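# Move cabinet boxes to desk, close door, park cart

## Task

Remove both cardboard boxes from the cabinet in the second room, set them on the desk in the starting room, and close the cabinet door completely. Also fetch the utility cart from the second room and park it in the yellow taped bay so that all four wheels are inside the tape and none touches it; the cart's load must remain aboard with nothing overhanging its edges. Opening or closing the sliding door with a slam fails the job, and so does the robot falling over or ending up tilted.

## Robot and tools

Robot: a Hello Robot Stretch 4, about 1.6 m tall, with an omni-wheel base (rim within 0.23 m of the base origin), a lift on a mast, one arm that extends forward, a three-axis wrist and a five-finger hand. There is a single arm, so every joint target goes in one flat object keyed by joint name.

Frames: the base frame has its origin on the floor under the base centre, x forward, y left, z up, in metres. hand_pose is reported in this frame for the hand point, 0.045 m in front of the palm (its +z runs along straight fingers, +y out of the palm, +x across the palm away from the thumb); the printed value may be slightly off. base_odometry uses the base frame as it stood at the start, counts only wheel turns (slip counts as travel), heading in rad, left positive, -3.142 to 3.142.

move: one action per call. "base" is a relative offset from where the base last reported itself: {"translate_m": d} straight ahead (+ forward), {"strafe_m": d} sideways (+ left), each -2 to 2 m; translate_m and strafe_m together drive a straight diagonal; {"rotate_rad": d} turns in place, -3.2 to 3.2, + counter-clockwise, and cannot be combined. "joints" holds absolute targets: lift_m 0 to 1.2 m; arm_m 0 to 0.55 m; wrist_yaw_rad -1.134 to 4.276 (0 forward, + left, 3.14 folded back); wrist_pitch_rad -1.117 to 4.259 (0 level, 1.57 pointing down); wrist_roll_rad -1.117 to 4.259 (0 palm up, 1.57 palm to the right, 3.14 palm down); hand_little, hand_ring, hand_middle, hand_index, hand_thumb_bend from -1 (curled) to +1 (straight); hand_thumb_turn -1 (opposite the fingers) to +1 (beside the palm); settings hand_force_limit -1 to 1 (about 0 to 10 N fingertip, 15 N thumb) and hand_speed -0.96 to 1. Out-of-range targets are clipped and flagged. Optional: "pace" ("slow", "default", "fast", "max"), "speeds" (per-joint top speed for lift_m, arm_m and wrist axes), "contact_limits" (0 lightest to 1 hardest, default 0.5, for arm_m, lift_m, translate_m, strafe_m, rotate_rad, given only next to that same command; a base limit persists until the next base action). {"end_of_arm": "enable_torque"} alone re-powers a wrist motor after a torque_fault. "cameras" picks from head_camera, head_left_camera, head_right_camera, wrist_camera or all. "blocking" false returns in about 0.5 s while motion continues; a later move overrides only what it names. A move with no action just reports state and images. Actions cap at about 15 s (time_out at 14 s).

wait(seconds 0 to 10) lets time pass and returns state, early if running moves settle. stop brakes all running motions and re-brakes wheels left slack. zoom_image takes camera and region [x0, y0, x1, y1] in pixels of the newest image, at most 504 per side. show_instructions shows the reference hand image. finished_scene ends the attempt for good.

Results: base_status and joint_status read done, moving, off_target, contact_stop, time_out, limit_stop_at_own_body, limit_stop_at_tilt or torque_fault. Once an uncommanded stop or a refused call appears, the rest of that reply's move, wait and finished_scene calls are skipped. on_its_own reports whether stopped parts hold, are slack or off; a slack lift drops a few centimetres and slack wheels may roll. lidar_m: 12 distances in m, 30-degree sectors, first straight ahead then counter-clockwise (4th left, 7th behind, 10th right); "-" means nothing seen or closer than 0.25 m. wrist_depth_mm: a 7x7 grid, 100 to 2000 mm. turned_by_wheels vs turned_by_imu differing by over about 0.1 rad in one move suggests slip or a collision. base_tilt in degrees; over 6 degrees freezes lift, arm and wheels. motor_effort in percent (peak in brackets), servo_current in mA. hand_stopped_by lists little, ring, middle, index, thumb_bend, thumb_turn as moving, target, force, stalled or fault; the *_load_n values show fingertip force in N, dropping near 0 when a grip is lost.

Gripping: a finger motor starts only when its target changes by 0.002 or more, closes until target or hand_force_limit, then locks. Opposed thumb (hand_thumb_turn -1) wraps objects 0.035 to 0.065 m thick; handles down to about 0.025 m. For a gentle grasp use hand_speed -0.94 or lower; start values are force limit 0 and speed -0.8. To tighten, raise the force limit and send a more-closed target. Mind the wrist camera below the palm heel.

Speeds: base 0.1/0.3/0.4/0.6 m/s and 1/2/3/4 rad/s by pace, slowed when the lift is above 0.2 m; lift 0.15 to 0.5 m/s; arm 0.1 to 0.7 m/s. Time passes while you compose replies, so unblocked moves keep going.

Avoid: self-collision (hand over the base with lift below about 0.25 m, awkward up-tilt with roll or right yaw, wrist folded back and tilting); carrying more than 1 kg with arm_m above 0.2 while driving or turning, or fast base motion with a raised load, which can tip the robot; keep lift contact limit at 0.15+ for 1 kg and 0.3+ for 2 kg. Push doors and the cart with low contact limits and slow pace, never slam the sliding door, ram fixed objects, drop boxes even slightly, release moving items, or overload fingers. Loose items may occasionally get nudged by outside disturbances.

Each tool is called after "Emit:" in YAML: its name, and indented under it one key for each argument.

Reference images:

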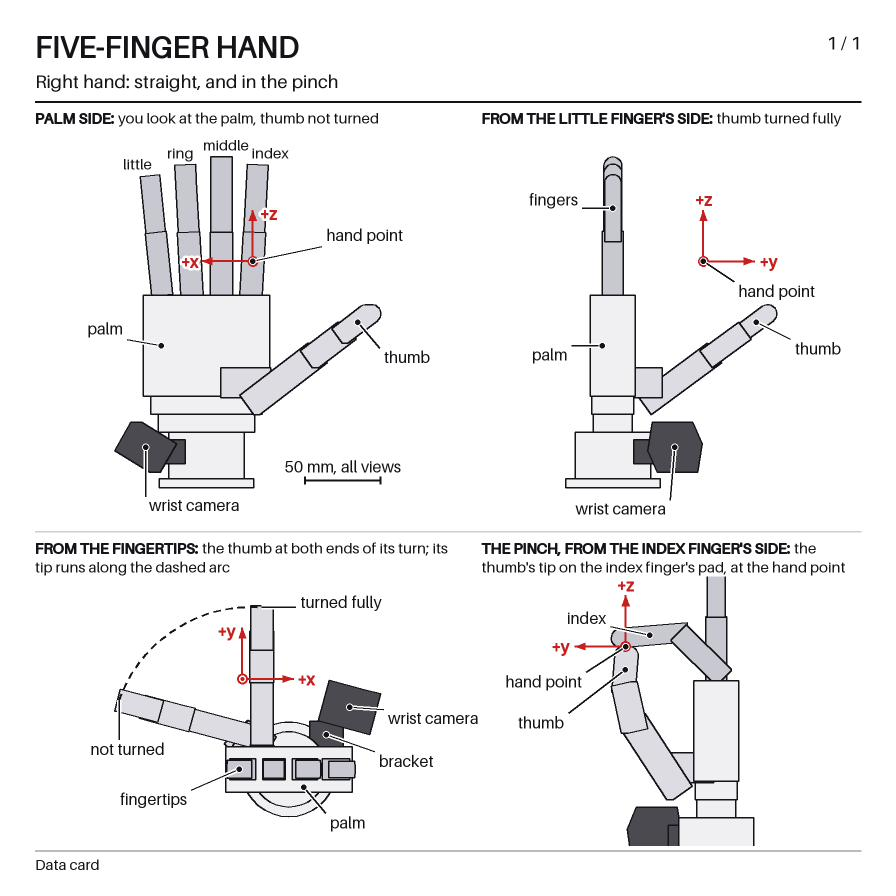

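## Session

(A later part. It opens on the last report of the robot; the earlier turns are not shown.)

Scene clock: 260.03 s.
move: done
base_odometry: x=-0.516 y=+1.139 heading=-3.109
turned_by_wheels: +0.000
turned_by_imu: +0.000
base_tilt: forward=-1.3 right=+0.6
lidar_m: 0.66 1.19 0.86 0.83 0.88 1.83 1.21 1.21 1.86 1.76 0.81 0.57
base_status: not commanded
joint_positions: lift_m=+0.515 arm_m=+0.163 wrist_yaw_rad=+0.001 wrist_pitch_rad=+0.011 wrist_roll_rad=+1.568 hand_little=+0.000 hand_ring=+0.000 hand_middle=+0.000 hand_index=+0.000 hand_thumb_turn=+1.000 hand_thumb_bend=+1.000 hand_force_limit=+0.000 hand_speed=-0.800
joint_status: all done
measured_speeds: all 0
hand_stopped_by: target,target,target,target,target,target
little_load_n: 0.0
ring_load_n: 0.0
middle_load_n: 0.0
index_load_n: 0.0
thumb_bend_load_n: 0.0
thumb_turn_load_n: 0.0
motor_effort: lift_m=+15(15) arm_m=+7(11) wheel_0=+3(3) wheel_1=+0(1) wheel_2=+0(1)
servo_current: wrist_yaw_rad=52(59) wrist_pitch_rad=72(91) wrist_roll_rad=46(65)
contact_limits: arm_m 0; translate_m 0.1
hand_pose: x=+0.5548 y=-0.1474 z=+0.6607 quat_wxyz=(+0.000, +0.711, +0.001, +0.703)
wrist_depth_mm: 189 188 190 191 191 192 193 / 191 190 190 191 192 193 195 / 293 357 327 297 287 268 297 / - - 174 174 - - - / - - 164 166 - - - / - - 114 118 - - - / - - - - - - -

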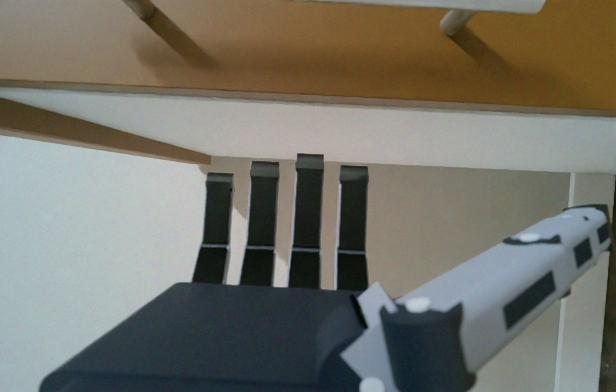

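Emit:
move:
  base: {"strafe_m": -0.06}
  pace: "slow"
  contact_limits: {"strafe_m": 0.1}
  cameras: ["all"]

Emit:
zoom_image:
  camera: "wrist_camera"
  region: [100, 0, 500, 300]

Emit:
zoom_image:
  camera: "head_camera"
  region: [200, 360, 360, 520]

Scene clock: 262.60 s.
move: done
base_odometry: x=-0.518 y=+1.199 heading=-3.109
turned_by_wheels: +0.000
turned_by_imu: +0.000
base_tilt: forward=-1.3 right=+0.7
lidar_m: 0.57 1.18 0.93 0.88 0.92 1.85 1.20 1.19 1.78 1.70 0.78 0.57
base_status: done
joint_positions: lift_m=+0.515 arm_m=+0.163 wrist_yaw_rad=+0.001 wrist_pitch_rad=+0.011 wrist_roll_rad=+1.568 hand_little=+0.000 hand_ring=+0.000 hand_middle=+0.000 hand_index=+0.000 hand_thumb_turn=+1.000 hand_thumb_bend=+1.000 hand_force_limit=+0.000 hand_speed=-0.800
joint_status: not commanded
measured_speeds: all 0
hand_stopped_by: target,target,target,target,target,target
little_load_n: 0.0
ring_load_n: 0.0
middle_load_n: 0.0
index_load_n: 0.0
thumb_bend_load_n: 0.0
thumb_turn_load_n: 0.0
motor_effort: lift_m=+15(15) arm_m=+7(7) wheel_0=+1(6) wheel_1=-1(5) wheel_2=+1(5)
servo_current: wrist_yaw_rad=52(59) wrist_pitch_rad=59(91) wrist_roll_rad=46(59)
contact_limits: arm_m 0; strafe_m 0.1
hand_pose: x=+0.5549 y=-0.1474 z=+0.6607 quat_wxyz=(+0.000, +0.711, +0.001, +0.703)
wrist_depth_mm: 190 191 191 193 194 195 195 / 191 191 193 193 195 195 196 / 191 193 161 160 195 163 196 / 193 193 193 174 196 197 198 / - - 164 165 - - - / - - 114 118 - - - / - - - - - - -
pictures: head_camera, head_left_camera, head_right_camera, wrist_camera

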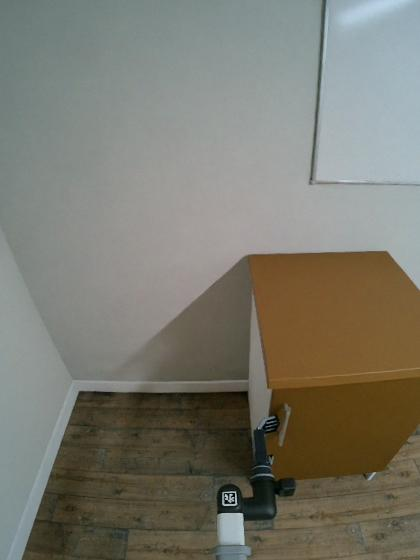

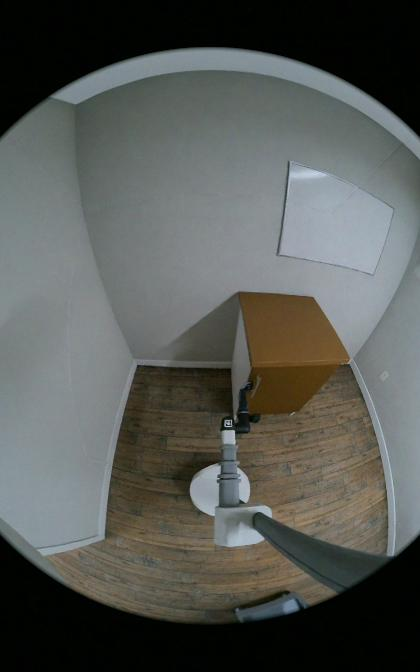

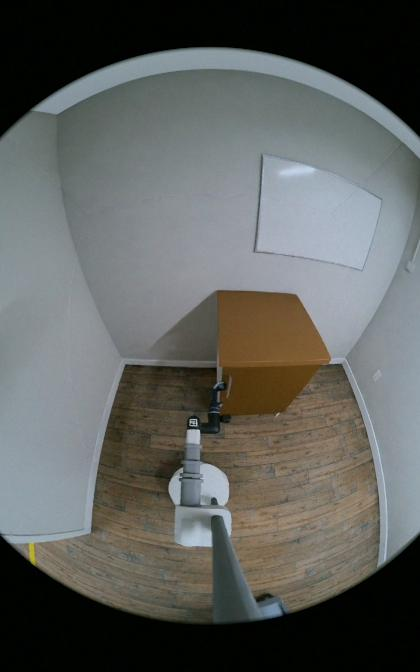

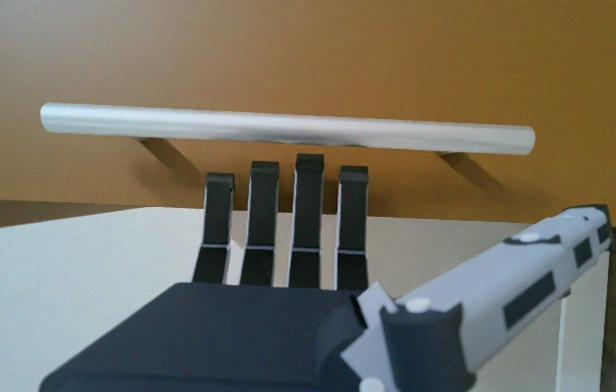

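Scaled by 1.260.

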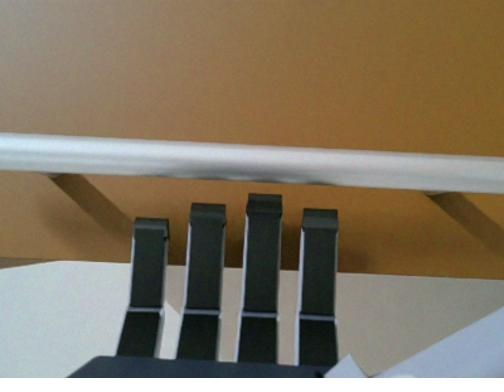

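Scaled by 3.150 from the camera's image (finer frame: 1200x1600).

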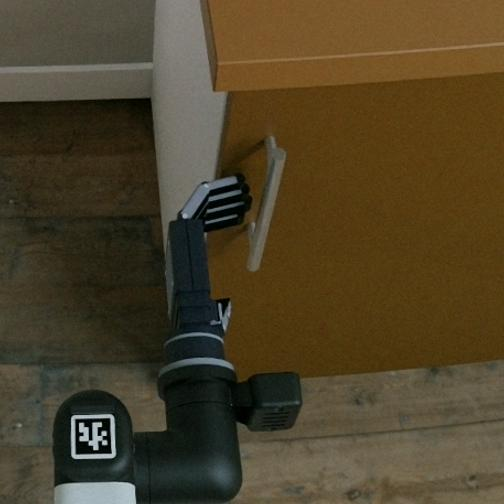

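Emit:
move:
  joints: {"arm_m": 0.171}
  pace: "slow"
  contact_limits: {"arm_m": 0.0}

Emit:
move:
  base: {"strafe_m": -0.02}
  pace: "slow"
  contact_limits: {"strafe_m": 0.1}
  cameras: ["all"]

Emit:
zoom_image:
  camera: "wrist_camera"
  region: [150, 80, 450, 280]

Emit:
zoom_image:
  camera: "head_camera"
  region: [220, 380, 320, 480]

Scene clock: 266.20 s.
move: done
base_odometry: x=-0.518 y=+1.199 heading=-3.109
turned_by_wheels: +0.000
turned_by_imu: +0.000
base_tilt: forward=-1.4 right=+0.6
lidar_m: 0.56 1.21 0.92 0.88 0.94 1.86 1.18 1.20 1.79 1.69 0.78 0.57
base_status: not commanded
joint_positions: lift_m=+0.515 arm_m=+0.171 wrist_yaw_rad=+0.001 wrist_pitch_rad=+0.011 wrist_roll_rad=+1.568 hand_little=+0.000 hand_ring=+0.000 hand_middle=+0.000 hand_index=+0.000 hand_thumb_turn=+1.000 hand_thumb_bend=+1.000 hand_force_limit=+0.000 hand_speed=-0.800
joint_status: all done
measured_speeds: all 0
hand_stopped_by: target,target,target,target,target,target
little_load_n: 0.0
ring_load_n: 0.0
middle_load_n: 0.0
index_load_n: 0.0
thumb_bend_load_n: 0.0
thumb_turn_load_n: 0.0
motor_effort: lift_m=+15(15) arm_m=+7(12) wheel_0=+1(2) wheel_1=-1(2) wheel_2=+1(1)
servo_current: wrist_yaw_rad=59(59) wrist_pitch_rad=52(91) wrist_roll_rad=26(52)
contact_limits: arm_m 0; strafe_m 0.1
hand_pose: x=+0.5628 y=-0.1474 z=+0.6607 quat_wxyz=(+0.000, +0.711, +0.001, +0.703)
wrist_depth_mm: 182 183 184 185 186 187 187 / 183 184 184 185 187 187 188 / 183 185 186 153 151 187 189 / 185 186 177 174 188 189 190 / - - 164 165 - - - / - - 114 118 - - - / - - - - - - -
pictures: none

Scene clock: 267.30 s.
move: done
base_odometry: x=-0.519 y=+1.219 heading=-3.109
turned_by_wheels: +0.000
turned_by_imu: +0.000
base_tilt: forward=-1.3 right=+0.7
lidar_m: 0.57 1.20 0.95 0.90 0.94 1.87 1.18 1.18 1.78 1.67 0.80 0.58
base_status: done
joint_positions: lift_m=+0.515 arm_m=+0.171 wrist_yaw_rad=+0.001 wrist_pitch_rad=+0.011 wrist_roll_rad=+1.568 hand_little=+0.000 hand_ring=+0.000 hand_middle=+0.000 hand_index=+0.000 hand_thumb_turn=+1.000 hand_thumb_bend=+1.000 hand_force_limit=+0.000 hand_speed=-0.800
joint_status: not commanded
measured_speeds: all 0
hand_stopped_by: target,target,target,target,target,target
little_load_n: 0.0
ring_load_n: 0.0
middle_load_n: 0.0
index_load_n: 0.0
thumb_bend_load_n: 0.0
thumb_turn_load_n: 0.0
motor_effort: lift_m=+15(15) arm_m=+7(7) wheel_0=+1(6) wheel_1=-1(6) wheel_2=+1(6)
servo_current: wrist_yaw_rad=46(59) wrist_pitch_rad=78(91) wrist_roll_rad=20(52)
contact_limits: arm_m 0; strafe_m 0.1
hand_pose: x=+0.5628 y=-0.1474 z=+0.6607 quat_wxyz=(+0.000, +0.711, +0.001, +0.703)
wrist_depth_mm: 182 183 183 185 185 187 187 / 183 184 185 186 186 187 188 / 183 184 185 186 187 188 189 / 185 186 174 172 189 189 190 / 185 186 169 168 189 190 - / - - 114 118 - - - / - - - - - - -
pictures: head_camera, head_left_camera, head_right_camera, wrist_camera

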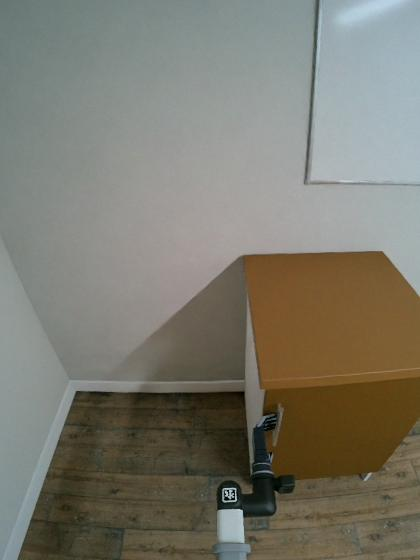

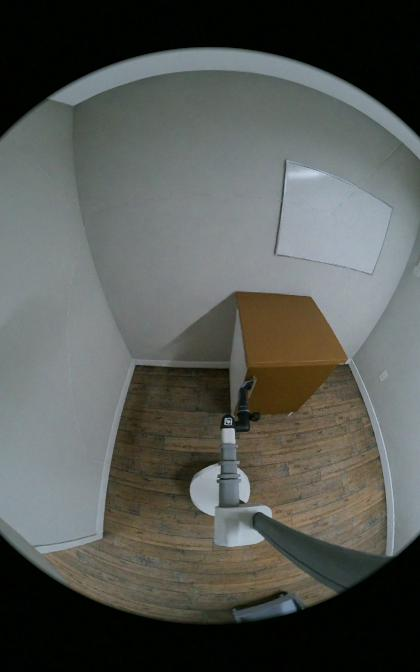

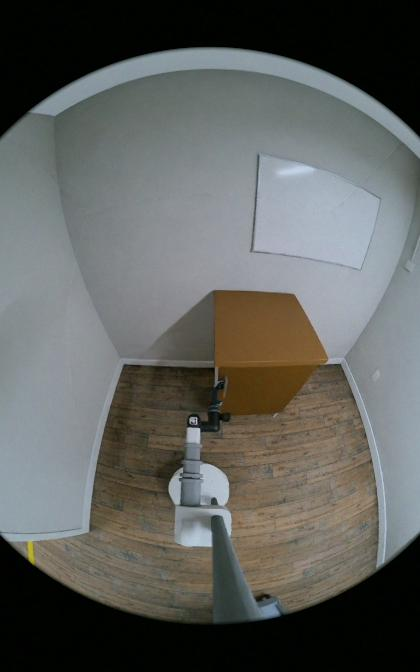

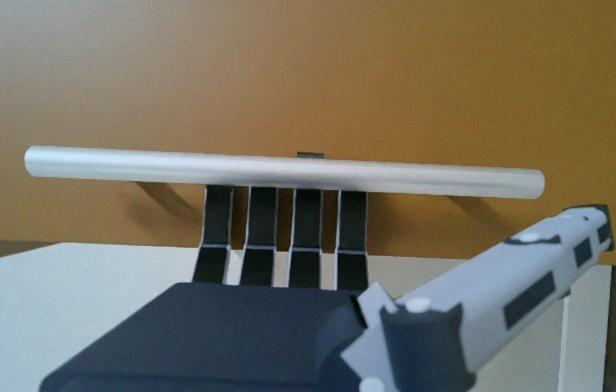

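Scaled by 1.680.

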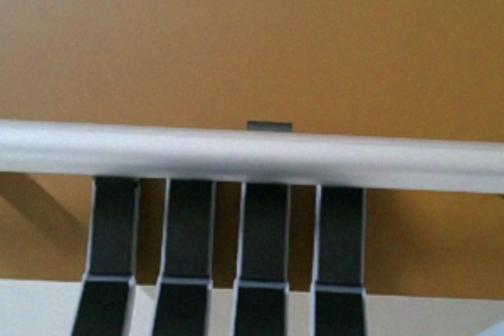

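Scaled by 5.040 from the camera's image (finer frame: 1200x1600).

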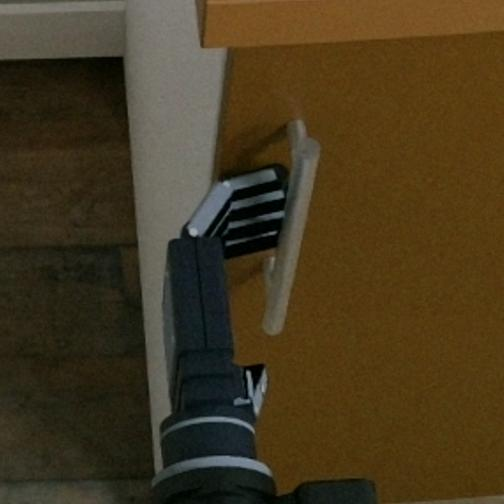

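Emit:
move:
  base: {"strafe_m": -0.028}
  pace: "slow"
  contact_limits: {"strafe_m": 0.1}
  cameras: ["head_camera", "wrist_camera"]

Emit:
zoom_image:
  camera: "head_camera"
  region: [220, 380, 320, 480]

Scene clock: 314.17 s.
move: done
base_odometry: x=-0.520 y=+1.246 heading=-3.109
turned_by_wheels: +0.000
turned_by_imu: +0.003
base_tilt: forward=-1.3 right=+0.8
lidar_m: 0.55 1.20 0.99 0.93 1.00 1.89 1.18 1.17 1.73 1.64 0.79 0.58
base_status: done
joint_positions: lift_m=+0.515 arm_m=+0.171 wrist_yaw_rad=+0.001 wrist_pitch_rad=+0.011 wrist_roll_rad=+1.568 hand_little=+0.000 hand_ring=+0.000 hand_middle=+0.000 hand_index=+0.000 hand_thumb_turn=+1.000 hand_thumb_bend=+1.000 hand_force_limit=+0.000 hand_speed=-0.800
joint_status: not commanded
measured_speeds: all 0
hand_stopped_by: target,target,target,target,target,target
little_load_n: 0.0
ring_load_n: 0.0
middle_load_n: 0.0
index_load_n: 0.0
thumb_bend_load_n: 0.0
thumb_turn_load_n: 0.5
motor_effort: lift_m=+15(15) arm_m=+7(7) wheel_0=+1(5) wheel_1=-1(6) wheel_2=+1(5)
servo_current: wrist_yaw_rad=52(59) wrist_pitch_rad=72(98) wrist_roll_rad=46(52)
contact_limits: arm_m 0; strafe_m 0.1
hand_pose: x=+0.5628 y=-0.1474 z=+0.6607 quat_wxyz=(+0.000, +0.711, +0.001, +0.703)
wrist_depth_mm: 183 183 184 185 186 187 188 / 183 185 185 186 187 189 189 / 184 185 186 187 188 189 189 / 185 186 179 174 189 189 189 / 185 187 153 155 155 153 - / 187 187 114 127 - - - / - - - - - - -

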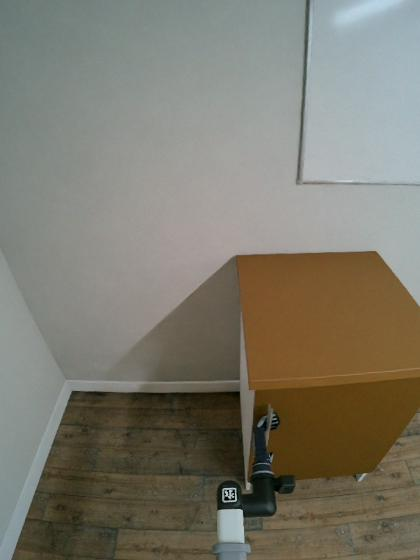

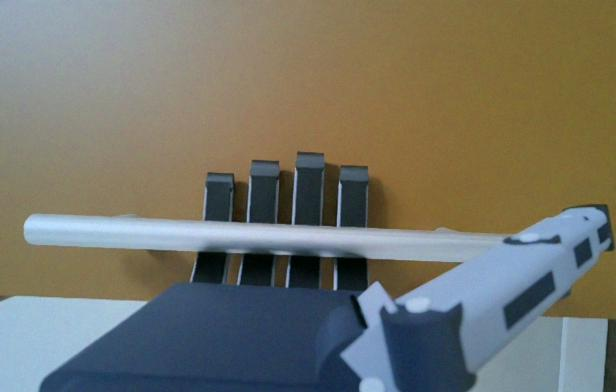

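Scaled by 5.040 from the camera's image (finer frame: 1200x1600).

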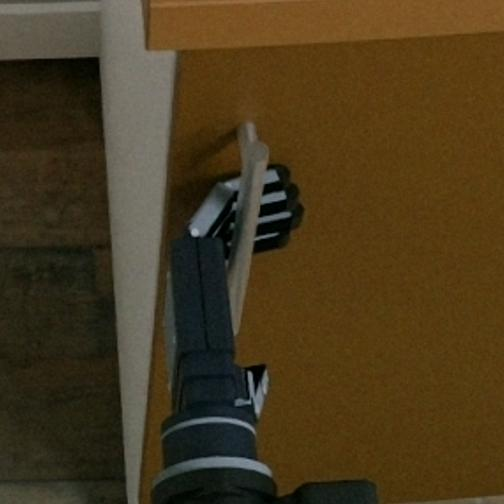

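Emit:
move:
  joints: {"hand_force_limit": -0.6, "hand_speed": -0.94}

Emit:
move:
  joints: {"hand_little": -0.3, "hand_ring": -0.3, "hand_middle": -0.3, "hand_index": -0.3}
  cameras: ["head_camera", "wrist_camera"]

Emit:
zoom_image:
  camera: "head_camera"
  region: [220, 380, 320, 480]

Scene clock: 315.20 s.
move: done
base_odometry: x=-0.520 y=+1.246 heading=-3.109
turned_by_wheels: +0.000
turned_by_imu: +0.000
base_tilt: forward=-1.3 right=+0.7
lidar_m: 0.55 1.21 0.99 0.94 0.98 1.89 1.19 1.18 1.73 1.65 0.78 0.56
base_status: not commanded
joint_positions: lift_m=+0.515 arm_m=+0.171 wrist_yaw_rad=+0.001 wrist_pitch_rad=+0.011 wrist_roll_rad=+1.568 hand_little=+0.000 hand_ring=+0.000 hand_middle=+0.000 hand_index=+0.000 hand_thumb_turn=+1.000 hand_thumb_bend=+1.000 hand_force_limit=-0.600 hand_speed=-0.940
joint_status: all done
measured_speeds: all 0
hand_stopped_by: target,target,target,target,target,target
little_load_n: 0.0
ring_load_n: 0.0
middle_load_n: 0.0
index_load_n: 0.0
thumb_bend_load_n: 0.0
thumb_turn_load_n: 0.0
motor_effort: lift_m=+15(15) arm_m=+7(7) wheel_0=+1(2) wheel_1=-1(1) wheel_2=+1(1)
servo_current: wrist_yaw_rad=52(59) wrist_pitch_rad=65(85) wrist_roll_rad=20(46)
contact_limits: arm_m 0; strafe_m 0.1
hand_pose: x=+0.5628 y=-0.1474 z=+0.6607 quat_wxyz=(+0.000, +0.711, +0.001, +0.703)
wrist_depth_mm: 183 183 185 186 186 187 187 / 183 184 186 186 187 187 189 / 184 185 186 186 187 189 189 / 185 185 179 174 188 189 190 / 186 187 154 156 156 153 - / 186 187 114 127 - - - / - - - - - - -
pictures: none

Scene clock: 317.47 s.
move: done
base_odometry: x=-0.520 y=+1.246 heading=-3.109
turned_by_wheels: +0.000
turned_by_imu: +0.000
base_tilt: forward=-1.4 right=+0.8
lidar_m: 0.56 1.20 0.99 0.92 0.99 1.90 1.18 1.17 1.74 1.63 0.78 0.57
base_status: not commanded
joint_positions: lift_m=+0.515 arm_m=+0.171 wrist_yaw_rad=+0.001 wrist_pitch_rad=+0.011 wrist_roll_rad=+1.568 hand_little=-0.300 hand_ring=-0.300 hand_middle=-0.300 hand_index=-0.300 hand_thumb_turn=+1.000 hand_thumb_bend=+1.000 hand_force_limit=-0.600 hand_speed=-0.940
joint_status: all done
measured_speeds: all 0
hand_stopped_by: target,target,target,target,target,target
little_load_n: 0.0
ring_load_n: 0.0
middle_load_n: 0.0
index_load_n: 1.0
thumb_bend_load_n: 0.0
thumb_turn_load_n: 0.0
motor_effort: lift_m=+15(15) arm_m=+7(7) wheel_0=+1(2) wheel_1=-1(1) wheel_2=+1(1)
servo_current: wrist_yaw_rad=52(59) wrist_pitch_rad=78(85) wrist_roll_rad=46(59)
contact_limits: arm_m 0; strafe_m 0.1
hand_pose: x=+0.5629 y=-0.1474 z=+0.6607 quat_wxyz=(+0.000, +0.711, +0.001, +0.703)
wrist_depth_mm: 181 181 182 183 183 185 185 / 181 181 182 184 185 186 186 / 182 183 183 183 185 186 187 / 183 183 161 158 186 187 188 / 183 185 151 150 153 151 - / 185 185 114 126 - - - / - - - - - - -

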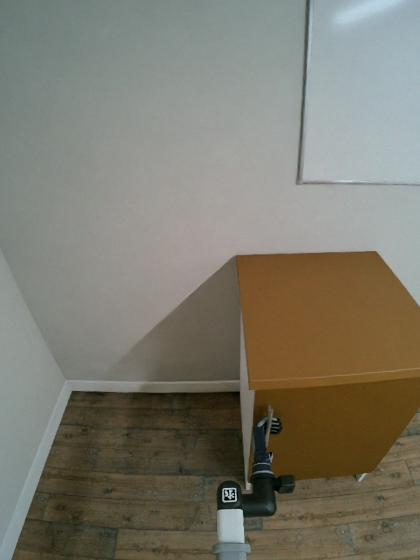

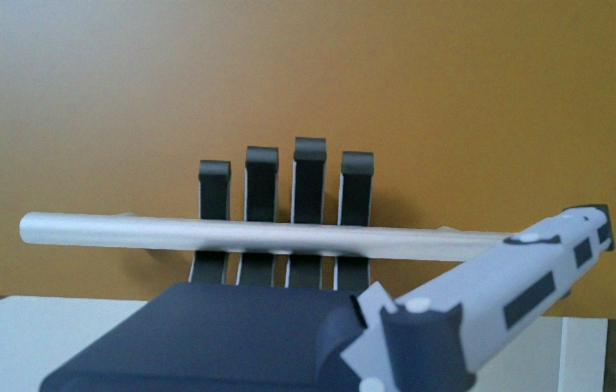

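Scaled by 5.040 from the camera's image (finer frame: 1200x1600).

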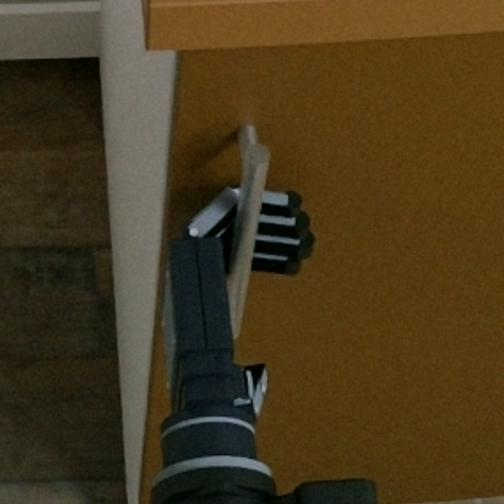

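Emit:
move:
  base: {"translate_m": -0.06, "strafe_m": -0.003}
  pace: "slow"
  contact_limits: {"translate_m": 0.4, "strafe_m": 0.4}
  cameras: ["head_camera", "wrist_camera"]

Emit:
zoom_image:
  camera: "head_camera"
  region: [200, 240, 420, 480]

"contact_limits": translate_m and strafe_m are given together and make one move, which takes one limit: state it under one of them only
Scene clock: 318.60 s.
base_odometry: x=-0.520 y=+1.246 heading=-3.109
turned_by_wheels: +0.000
turned_by_imu: +0.000
base_tilt: forward=-1.3 right=+0.8
lidar_m: 0.54 1.22 0.98 0.93 0.99 1.89 1.18 1.17 1.74 1.64 0.80 0.56
base_status: not commanded
joint_positions: lift_m=+0.515 arm_m=+0.171 wrist_yaw_rad=+0.001 wrist_pitch_rad=+0.011 wrist_roll_rad=+1.568 hand_little=-0.300 hand_ring=-0.300 hand_middle=-0.300 hand_index=-0.300 hand_thumb_turn=+1.000 hand_thumb_bend=+1.000 hand_force_limit=-0.600 hand_speed=-0.940
joint_status: all done
measured_speeds: all 0
hand_stopped_by: target,target,target,target,target,target
little_load_n: 0.0
ring_load_n: 0.0
middle_load_n: 0.0
index_load_n: 0.5
thumb_bend_load_n: 0.0
thumb_turn_load_n: 0.0
motor_effort: lift_m=+15(15) arm_m=+7(7) wheel_0=+1(2) wheel_1=-1(1) wheel_2=+1(1)
servo_current: wrist_yaw_rad=52(59) wrist_pitch_rad=52(85) wrist_roll_rad=20(59)
contact_limits: arm_m 0; strafe_m 0.1
hand_pose: x=+0.5629 y=-0.1474 z=+0.6607 quat_wxyz=(+0.000, +0.711, +0.001, +0.703)
wrist_depth_mm: 181 182 182 182 184 185 185 / 182 182 183 183 185 186 186 / 182 183 184 185 186 186 187 / 182 184 161 159 186 188 188 / 183 185 151 150 153 150 - / 183 185 114 127 - - - / - - - - - - -
pictures: none

Scaled by 2.100 from the camera's image (finer frame: 1200x1600).
This view is cut from an older image: the scene may have changed since it was taken.

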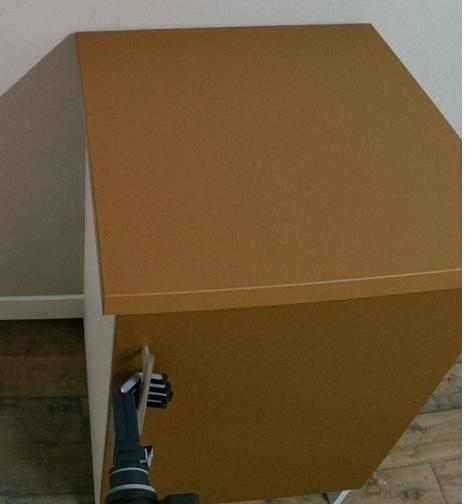

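Emit:
move:
  base: {"translate_m": -0.06, "strafe_m": -0.003}
  pace: "slow"
  contact_limits: {"translate_m": 0.4}
  cameras: ["head_camera", "wrist_camera"]

Emit:
zoom_image:
  camera: "head_camera"
  region: [200, 240, 420, 480]

Scene clock: 320.83 s.
move: done
base_odometry: x=-0.460 y=+1.251 heading=-3.109
turned_by_wheels: +0.000
turned_by_imu: +0.001
base_tilt: forward=-1.3 right=+0.8
lidar_m: 0.59 1.29 0.99 0.94 0.98 1.83 1.11 1.13 1.72 1.64 0.92 0.62
base_status: done
joint_positions: lift_m=+0.515 arm_m=+0.171 wrist_yaw_rad=+0.001 wrist_pitch_rad=+0.010 wrist_roll_rad=+1.568 hand_little=-0.300 hand_ring=-0.300 hand_middle=-0.300 hand_index=-0.300 hand_thumb_turn=+1.000 hand_thumb_bend=+1.000 hand_force_limit=-0.600 hand_speed=-0.940
joint_status: not commanded
measured_speeds: all 0
hand_stopped_by: target,target,target,target,target,target
little_load_n: 0.0
ring_load_n: 0.0
middle_load_n: 0.0
index_load_n: 1.5
thumb_bend_load_n: 0.0
thumb_turn_load_n: 0.0
motor_effort: lift_m=+15(15) arm_m=+6(7) wheel_0=-1(5) wheel_1=+0(5) wheel_2=+1(10)
servo_current: wrist_yaw_rad=46(59) wrist_pitch_rad=85(85) wrist_roll_rad=46(65)
contact_limits: arm_m 0; translate_m 0.4
hand_pose: x=+0.5630 y=-0.1474 z=+0.6608 quat_wxyz=(+0.000, +0.711, +0.001, +0.703)
wrist_depth_mm: 189 190 191 191 194 195 196 / 187 187 189 190 191 192 193 / 184 185 186 188 189 190 191 / 181 183 157 156 186 187 188 / 180 181 157 159 183 150 - / - 179 114 127 - - - / - - - - - - -

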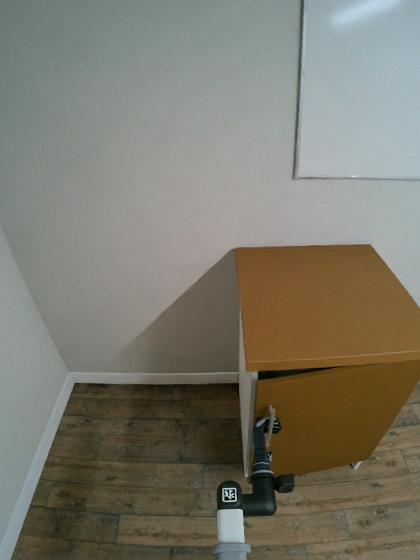

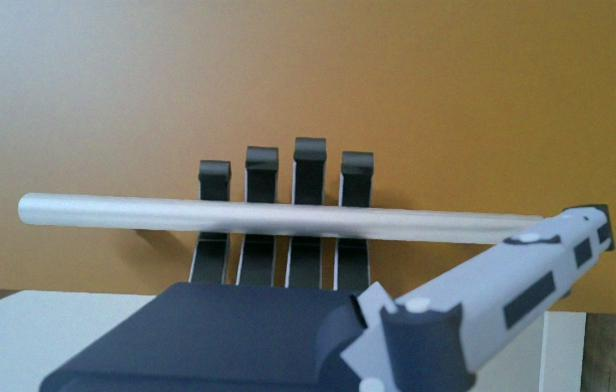

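Scaled by 2.100 from the camera's image (finer frame: 1200x1600).

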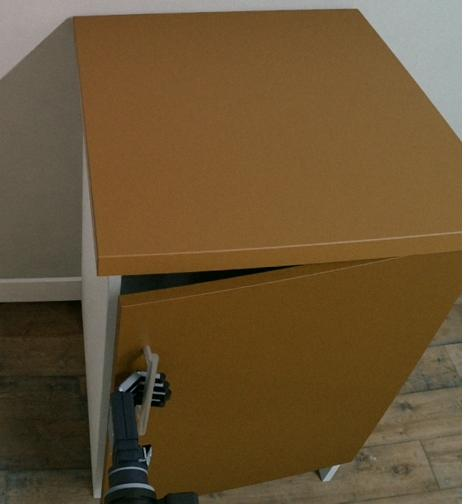

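Emit:
move:
  base: {"translate_m": -0.06, "strafe_m": -0.02}
  pace: "slow"
  contact_limits: {"translate_m": 0.4}

Emit:
move:
  base: {"translate_m": -0.05, "strafe_m": -0.017}
  pace: "slow"
  contact_limits: {"translate_m": 0.4}
  cameras: ["head_camera", "wrist_camera"]

Emit:
zoom_image:
  camera: "head_camera"
  region: [200, 220, 420, 480]

Scene clock: 323.50 s.
move: done
base_odometry: x=-0.401 y=+1.273 heading=-3.109
turned_by_wheels: +0.000
turned_by_imu: +0.000
base_tilt: forward=-1.3 right=+0.9
lidar_m: 0.56 1.33 1.01 0.96 1.00 1.80 1.06 1.06 1.72 1.62 1.71 0.61
base_status: done
joint_positions: lift_m=+0.515 arm_m=+0.171 wrist_yaw_rad=+0.001 wrist_pitch_rad=+0.010 wrist_roll_rad=+1.568 hand_little=-0.300 hand_ring=-0.300 hand_middle=-0.300 hand_index=-0.300 hand_thumb_turn=+1.000 hand_thumb_bend=+1.000 hand_force_limit=-0.600 hand_speed=-0.940
joint_status: not commanded
measured_speeds: all 0
hand_stopped_by: target,target,target,target,target,target
little_load_n: 0.0
ring_load_n: 0.0
middle_load_n: -0.5
index_load_n: 1.0
thumb_bend_load_n: 0.0
thumb_turn_load_n: 0.0
motor_effort: lift_m=+15(15) arm_m=+6(6) wheel_0=+0(4) wheel_1=-1(6) wheel_2=+1(11)
servo_current: wrist_yaw_rad=46(59) wrist_pitch_rad=65(98) wrist_roll_rad=39(59)
contact_limits: arm_m 0; translate_m 0.4
hand_pose: x=+0.5630 y=-0.1474 z=+0.6608 quat_wxyz=(+0.000, +0.711, +0.001, +0.703)
wrist_depth_mm: 204 206 206 208 209 211 212 / 196 198 200 201 202 204 205 / 190 191 194 195 196 197 198 / 185 186 158 157 190 191 193 / 178 179 154 155 160 150 - / 175 177 114 127 - - - / - - - - - - -
pictures: none

Scene clock: 325.20 s.
move: done
base_odometry: x=-0.351 y=+1.292 heading=-3.109
turned_by_wheels: +0.000
turned_by_imu: +0.000
base_tilt: forward=-1.3 right=+0.7
lidar_m: 0.57 1.39 1.01 0.98 1.02 1.76 1.00 1.01 1.68 1.59 1.67 0.60
base_status: done
joint_positions: lift_m=+0.515 arm_m=+0.171 wrist_yaw_rad=+0.001 wrist_pitch_rad=+0.010 wrist_roll_rad=+1.568 hand_little=-0.300 hand_ring=-0.300 hand_middle=-0.300 hand_index=-0.300 hand_thumb_turn=+1.000 hand_thumb_bend=+1.000 hand_force_limit=-0.600 hand_speed=-0.940
joint_status: not commanded
measured_speeds: all 0
hand_stopped_by: target,target,target,target,target,target
little_load_n: 0.0
ring_load_n: 0.0
middle_load_n: 0.0
index_load_n: 1.5
thumb_bend_load_n: 0.0
thumb_turn_load_n: 0.0
motor_effort: lift_m=+15(15) arm_m=+6(6) wheel_0=-2(4) wheel_1=-2(5) wheel_2=+2(9)
servo_current: wrist_yaw_rad=46(59) wrist_pitch_rad=65(91) wrist_roll_rad=72(72)
contact_limits: arm_m 0; translate_m 0.4
hand_pose: x=+0.5630 y=-0.1474 z=+0.6608 quat_wxyz=(+0.000, +0.711, +0.001, +0.703)
wrist_depth_mm: 217 219 220 224 224 229 229 / 204 207 208 211 212 215 216 / 195 196 198 201 202 202 204 / 186 187 157 157 191 194 195 / 176 177 158 158 179 148 - / 170 172 114 127 - - - / - - - - - - -

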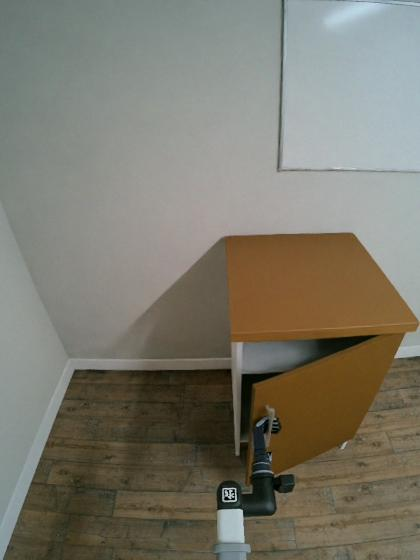

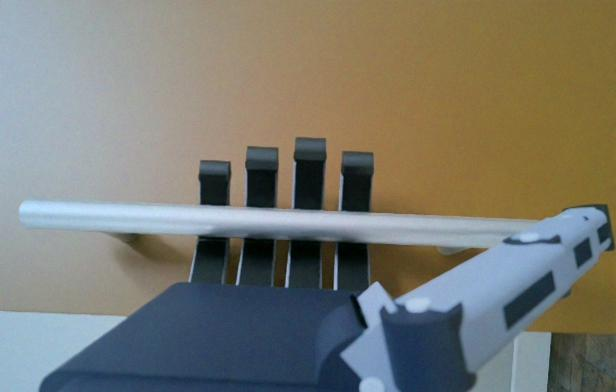

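Scaled by 1.938 from the camera's image (finer frame: 1200x1600).

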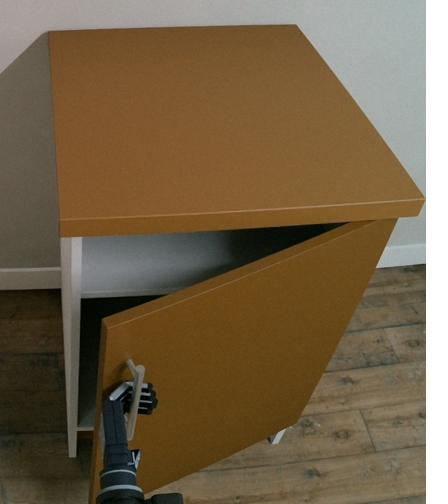

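Emit:
move:
  base: {"translate_m": -0.05, "strafe_m": -0.021}
  pace: "slow"
  contact_limits: {"translate_m": 0.4}

Emit:
move:
  base: {"translate_m": -0.05, "strafe_m": -0.028}
  pace: "slow"
  contact_limits: {"translate_m": 0.4}
  cameras: ["head_camera", "wrist_camera"]

Emit:
zoom_image:
  camera: "head_camera"
  region: [180, 200, 400, 480]

Scene clock: 327.70 s.
move: done
base_odometry: x=-0.302 y=+1.315 heading=-3.109
turned_by_wheels: +0.000
turned_by_imu: +0.001
base_tilt: forward=-1.4 right=+0.7
lidar_m: 0.55 1.41 1.04 1.00 1.05 1.71 0.96 0.95 1.66 1.56 1.64 0.61
base_status: done
joint_positions: lift_m=+0.515 arm_m=+0.171 wrist_yaw_rad=+0.001 wrist_pitch_rad=+0.010 wrist_roll_rad=+1.568 hand_little=-0.300 hand_ring=-0.300 hand_middle=-0.300 hand_index=-0.300 hand_thumb_turn=+1.000 hand_thumb_bend=+1.000 hand_force_limit=-0.600 hand_speed=-0.940
joint_status: not commanded
measured_speeds: all 0
hand_stopped_by: target,target,target,target,target,target
little_load_n: 0.0
ring_load_n: 0.0
middle_load_n: 0.0
index_load_n: 1.5
thumb_bend_load_n: 0.0
thumb_turn_load_n: 0.0
motor_effort: lift_m=+15(15) arm_m=+6(6) wheel_0=-2(4) wheel_1=+0(5) wheel_2=+1(12)
servo_current: wrist_yaw_rad=46(59) wrist_pitch_rad=39(85) wrist_roll_rad=20(59)
contact_limits: arm_m 0; translate_m 0.4
hand_pose: x=+0.5630 y=-0.1474 z=+0.6608 quat_wxyz=(+0.000, +0.711, +0.001, +0.703)
wrist_depth_mm: 229 232 235 238 241 245 247 / 212 213 216 220 222 224 225 / 197 198 202 205 206 208 209 / 179 148 146 148 158 193 196 / 173 173 163 163 176 174 - / 164 165 114 126 - - - / - - - - - - -
pictures: none

Scene clock: 329.40 s.
move: done
base_odometry: x=-0.253 y=+1.344 heading=-3.110
turned_by_wheels: -0.001
turned_by_imu: -0.001
base_tilt: forward=-1.4 right=+0.8
lidar_m: 0.54 1.46 1.07 1.02 1.09 1.69 0.90 0.90 1.63 1.55 1.61 0.63
base_status: done
joint_positions: lift_m=+0.515 arm_m=+0.171 wrist_yaw_rad=+0.001 wrist_pitch_rad=+0.010 wrist_roll_rad=+1.568 hand_little=-0.300 hand_ring=-0.300 hand_middle=-0.300 hand_index=-0.300 hand_thumb_turn=+1.000 hand_thumb_bend=+1.000 hand_force_limit=-0.600 hand_speed=-0.940
joint_status: not commanded
measured_speeds: all 0
hand_stopped_by: target,target,target,target,target,target
little_load_n: -1.0
ring_load_n: 0.0
middle_load_n: 1.0
index_load_n: 5.0
thumb_bend_load_n: 0.0
thumb_turn_load_n: 0.0
motor_effort: lift_m=+15(15) arm_m=+6(6) wheel_0=-4(5) wheel_1=-2(6) wheel_2=-1(9)
servo_current: wrist_yaw_rad=46(59) wrist_pitch_rad=65(98) wrist_roll_rad=39(65)
contact_limits: arm_m 0; translate_m 0.4
hand_pose: x=+0.5629 y=-0.1476 z=+0.6608 quat_wxyz=(+0.001, +0.711, +0.001, +0.704)
wrist_depth_mm: 262 265 271 276 281 285 290 / 230 234 237 240 243 249 254 / 206 208 213 217 218 220 223 / 179 148 147 147 151 198 204 / 171 172 162 163 178 172 - / 160 160 114 126 - - - / - - - - - - -

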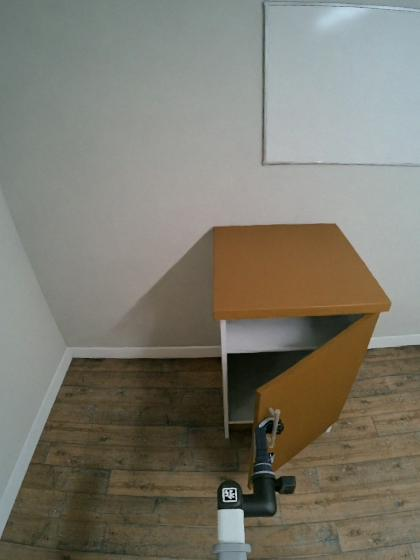

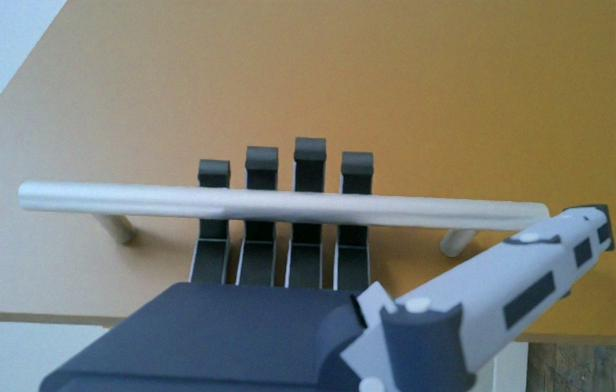

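Scaled by 1.800 from the camera's image (finer frame: 1200x1600).

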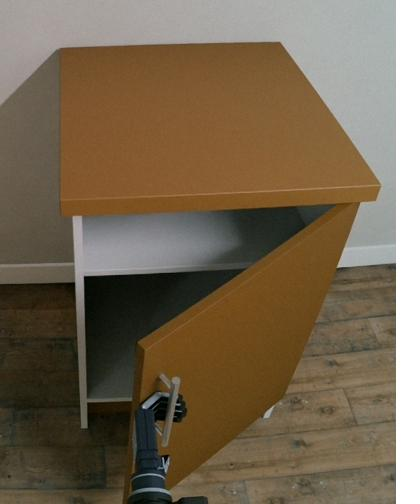

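Emit:
move:
  joints: {"hand_little": 0.0, "hand_ring": 0.0, "hand_middle": 0.0, "hand_index": 0.0}

Emit:
move:
  base: {"strafe_m": 0.03, "translate_m": -0.003}
  pace: "slow"
  contact_limits: {"strafe_m": 0.1}
  cameras: ["head_camera", "wrist_camera"]

Emit:
zoom_image:
  camera: "head_camera"
  region: [220, 360, 340, 480]

Scene clock: 334.63 s.
move: done
base_odometry: x=-0.253 y=+1.344 heading=-3.110
turned_by_wheels: +0.000
turned_by_imu: +0.001
base_tilt: forward=-1.4 right=+0.8
lidar_m: 0.55 1.46 1.07 1.03 1.07 1.70 0.89 0.89 1.63 1.55 1.62 0.63
base_status: not commanded
joint_positions: lift_m=+0.515 arm_m=+0.171 wrist_yaw_rad=+0.000 wrist_pitch_rad=+0.010 wrist_roll_rad=+1.568 hand_little=+0.000 hand_ring=+0.000 hand_middle=+0.000 hand_index=+0.000 hand_thumb_turn=+1.000 hand_thumb_bend=+1.000 hand_force_limit=-0.600 hand_speed=-0.940
joint_status: all done
measured_speeds: all 0
hand_stopped_by: target,target,target,target,target,target
little_load_n: 0.0
ring_load_n: 0.0
middle_load_n: 0.0
index_load_n: 0.0
thumb_bend_load_n: 0.0
thumb_turn_load_n: 0.0
motor_effort: lift_m=+15(15) arm_m=+6(6) wheel_0=-2(5) wheel_1=-1(2) wheel_2=-1(1)
servo_current: wrist_yaw_rad=52(59) wrist_pitch_rad=52(85) wrist_roll_rad=52(72)
contact_limits: arm_m 0; translate_m 0.4
hand_pose: x=+0.5629 y=-0.1476 z=+0.6608 quat_wxyz=(+0.001, +0.711, +0.001, +0.704)
wrist_depth_mm: 263 271 277 279 286 289 294 / 237 239 243 247 250 254 258 / 213 216 217 222 224 226 229 / 186 153 173 172 202 206 207 / 177 179 169 169 181 166 - / 166 166 114 126 - - - / - - - - - - -
pictures: none

Scene clock: 335.97 s.
move: done
base_odometry: x=-0.249 y=+1.314 heading=-3.110
turned_by_wheels: -0.001
turned_by_imu: -0.001
base_tilt: forward=-1.3 right=+0.8
lidar_m: 0.58 1.44 1.05 0.99 1.05 1.69 0.89 0.90 1.66 1.59 1.66 0.59
base_status: done
joint_positions: lift_m=+0.515 arm_m=+0.171 wrist_yaw_rad=+0.000 wrist_pitch_rad=+0.010 wrist_roll_rad=+1.568 hand_little=+0.000 hand_ring=+0.000 hand_middle=+0.000 hand_index=+0.001 hand_thumb_turn=+1.000 hand_thumb_bend=+1.000 hand_force_limit=-0.600 hand_speed=-0.940
joint_status: not commanded
measured_speeds: all 0
hand_stopped_by: target,target,target,target,target,target
little_load_n: -1.0
ring_load_n: 2.0
middle_load_n: 4.0
index_load_n: 7.0
thumb_bend_load_n: 0.0
thumb_turn_load_n: 0.0
motor_effort: lift_m=+15(15) arm_m=+5(6) wheel_0=-7(8) wheel_1=+0(6) wheel_2=+0(8)
servo_current: wrist_yaw_rad=46(59) wrist_pitch_rad=72(85) wrist_roll_rad=33(59)
contact_limits: arm_m 0; strafe_m 0.1
hand_pose: x=+0.5629 y=-0.1476 z=+0.6608 quat_wxyz=(+0.001, +0.711, +0.001, +0.704)
wrist_depth_mm: 263 266 271 274 279 283 287 / 234 237 239 243 247 251 255 / 211 213 216 219 222 225 226 / 192 191 174 175 175 195 206 / 179 181 170 170 183 189 - / - 439 114 127 - - - / - - - - - - -

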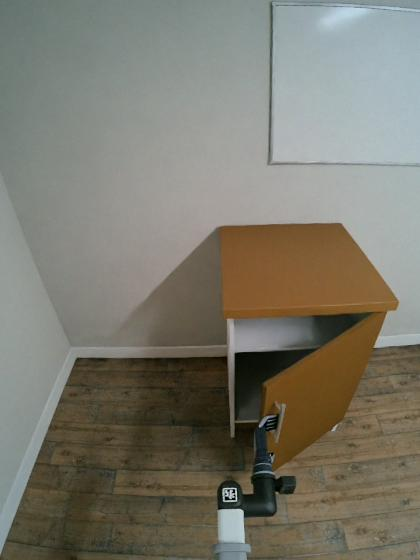

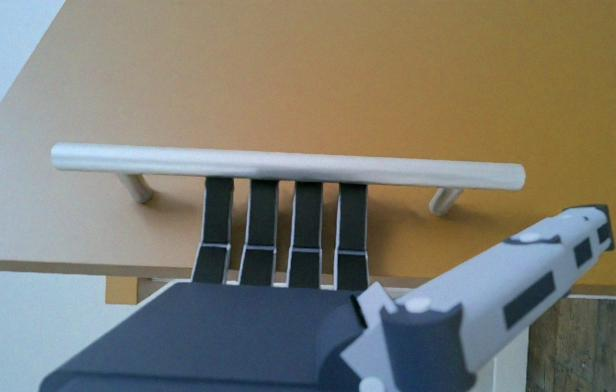

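Scaled by 4.200 from the camera's image (finer frame: 1200x1600).

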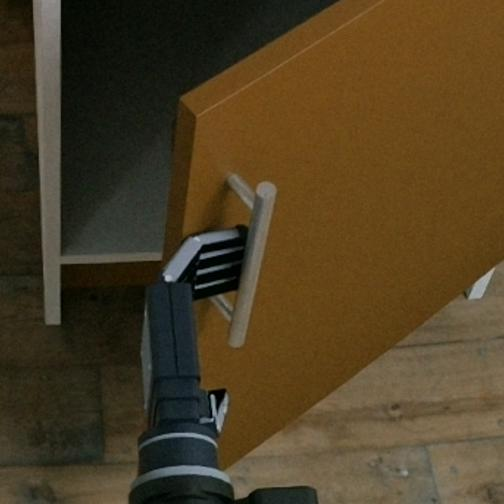

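Emit:
move:
  base: {"strafe_m": 0.02}
  pace: "slow"
  contact_limits: {"strafe_m": 0.1}
  cameras: ["head_camera", "wrist_camera"]

Emit:
zoom_image:
  camera: "head_camera"
  region: [220, 360, 340, 480]

Scene clock: 337.63 s.
move: done
base_odometry: x=-0.249 y=+1.294 heading=-3.110
turned_by_wheels: +0.000
turned_by_imu: +0.000
base_tilt: forward=-1.2 right=+0.7
lidar_m: 0.62 1.40 1.02 0.97 1.02 1.67 0.90 0.91 1.67 1.60 1.67 0.65
base_status: done
joint_positions: lift_m=+0.515 arm_m=+0.171 wrist_yaw_rad=+0.000 wrist_pitch_rad=+0.009 wrist_roll_rad=+1.568 hand_little=+0.000 hand_ring=+0.000 hand_middle=+0.000 hand_index=+0.000 hand_thumb_turn=+1.000 hand_thumb_bend=+1.000 hand_force_limit=-0.600 hand_speed=-0.940
joint_status: not commanded
measured_speeds: all 0
hand_stopped_by: target,target,target,target,target,target
little_load_n: 0.0
ring_load_n: 0.0
middle_load_n: 0.0
index_load_n: 0.0
thumb_bend_load_n: 0.0
thumb_turn_load_n: 0.0
motor_effort: lift_m=+15(15) arm_m=+5(5) wheel_0=-1(12) wheel_1=-1(3) wheel_2=+1(7)
servo_current: wrist_yaw_rad=59(59) wrist_pitch_rad=59(85) wrist_roll_rad=33(46)
contact_limits: arm_m 0; strafe_m 0.1
hand_pose: x=+0.5629 y=-0.1476 z=+0.6609 quat_wxyz=(+0.001, +0.710, +0.001, +0.704)
wrist_depth_mm: 274 276 279 285 285 291 294 / 251 254 255 259 263 265 268 / 231 225 236 238 244 243 247 / 216 217 213 174 218 223 228 / 211 208 164 169 211 213 - / - - 114 118 - - - / - - - - - - -

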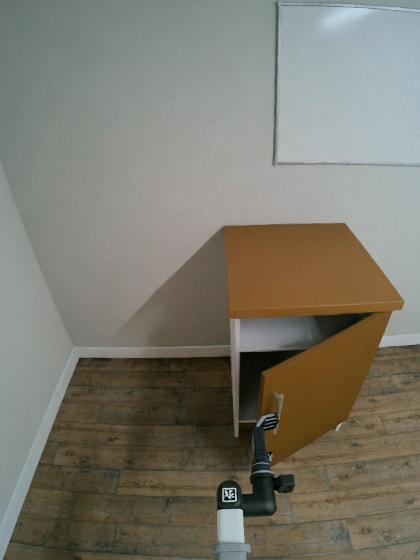

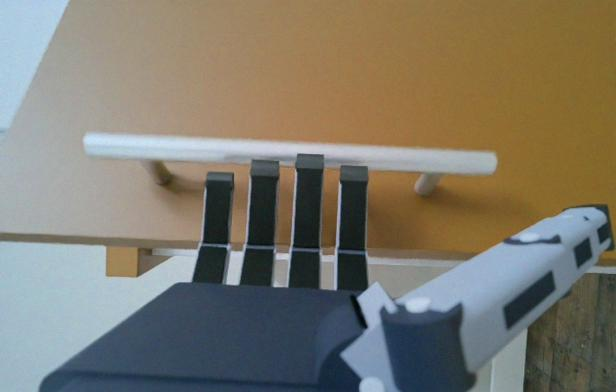

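Scaled by 4.200 from the camera's image (finer frame: 1200x1600).

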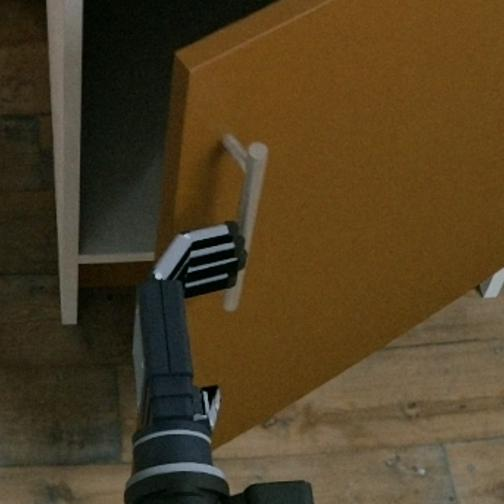

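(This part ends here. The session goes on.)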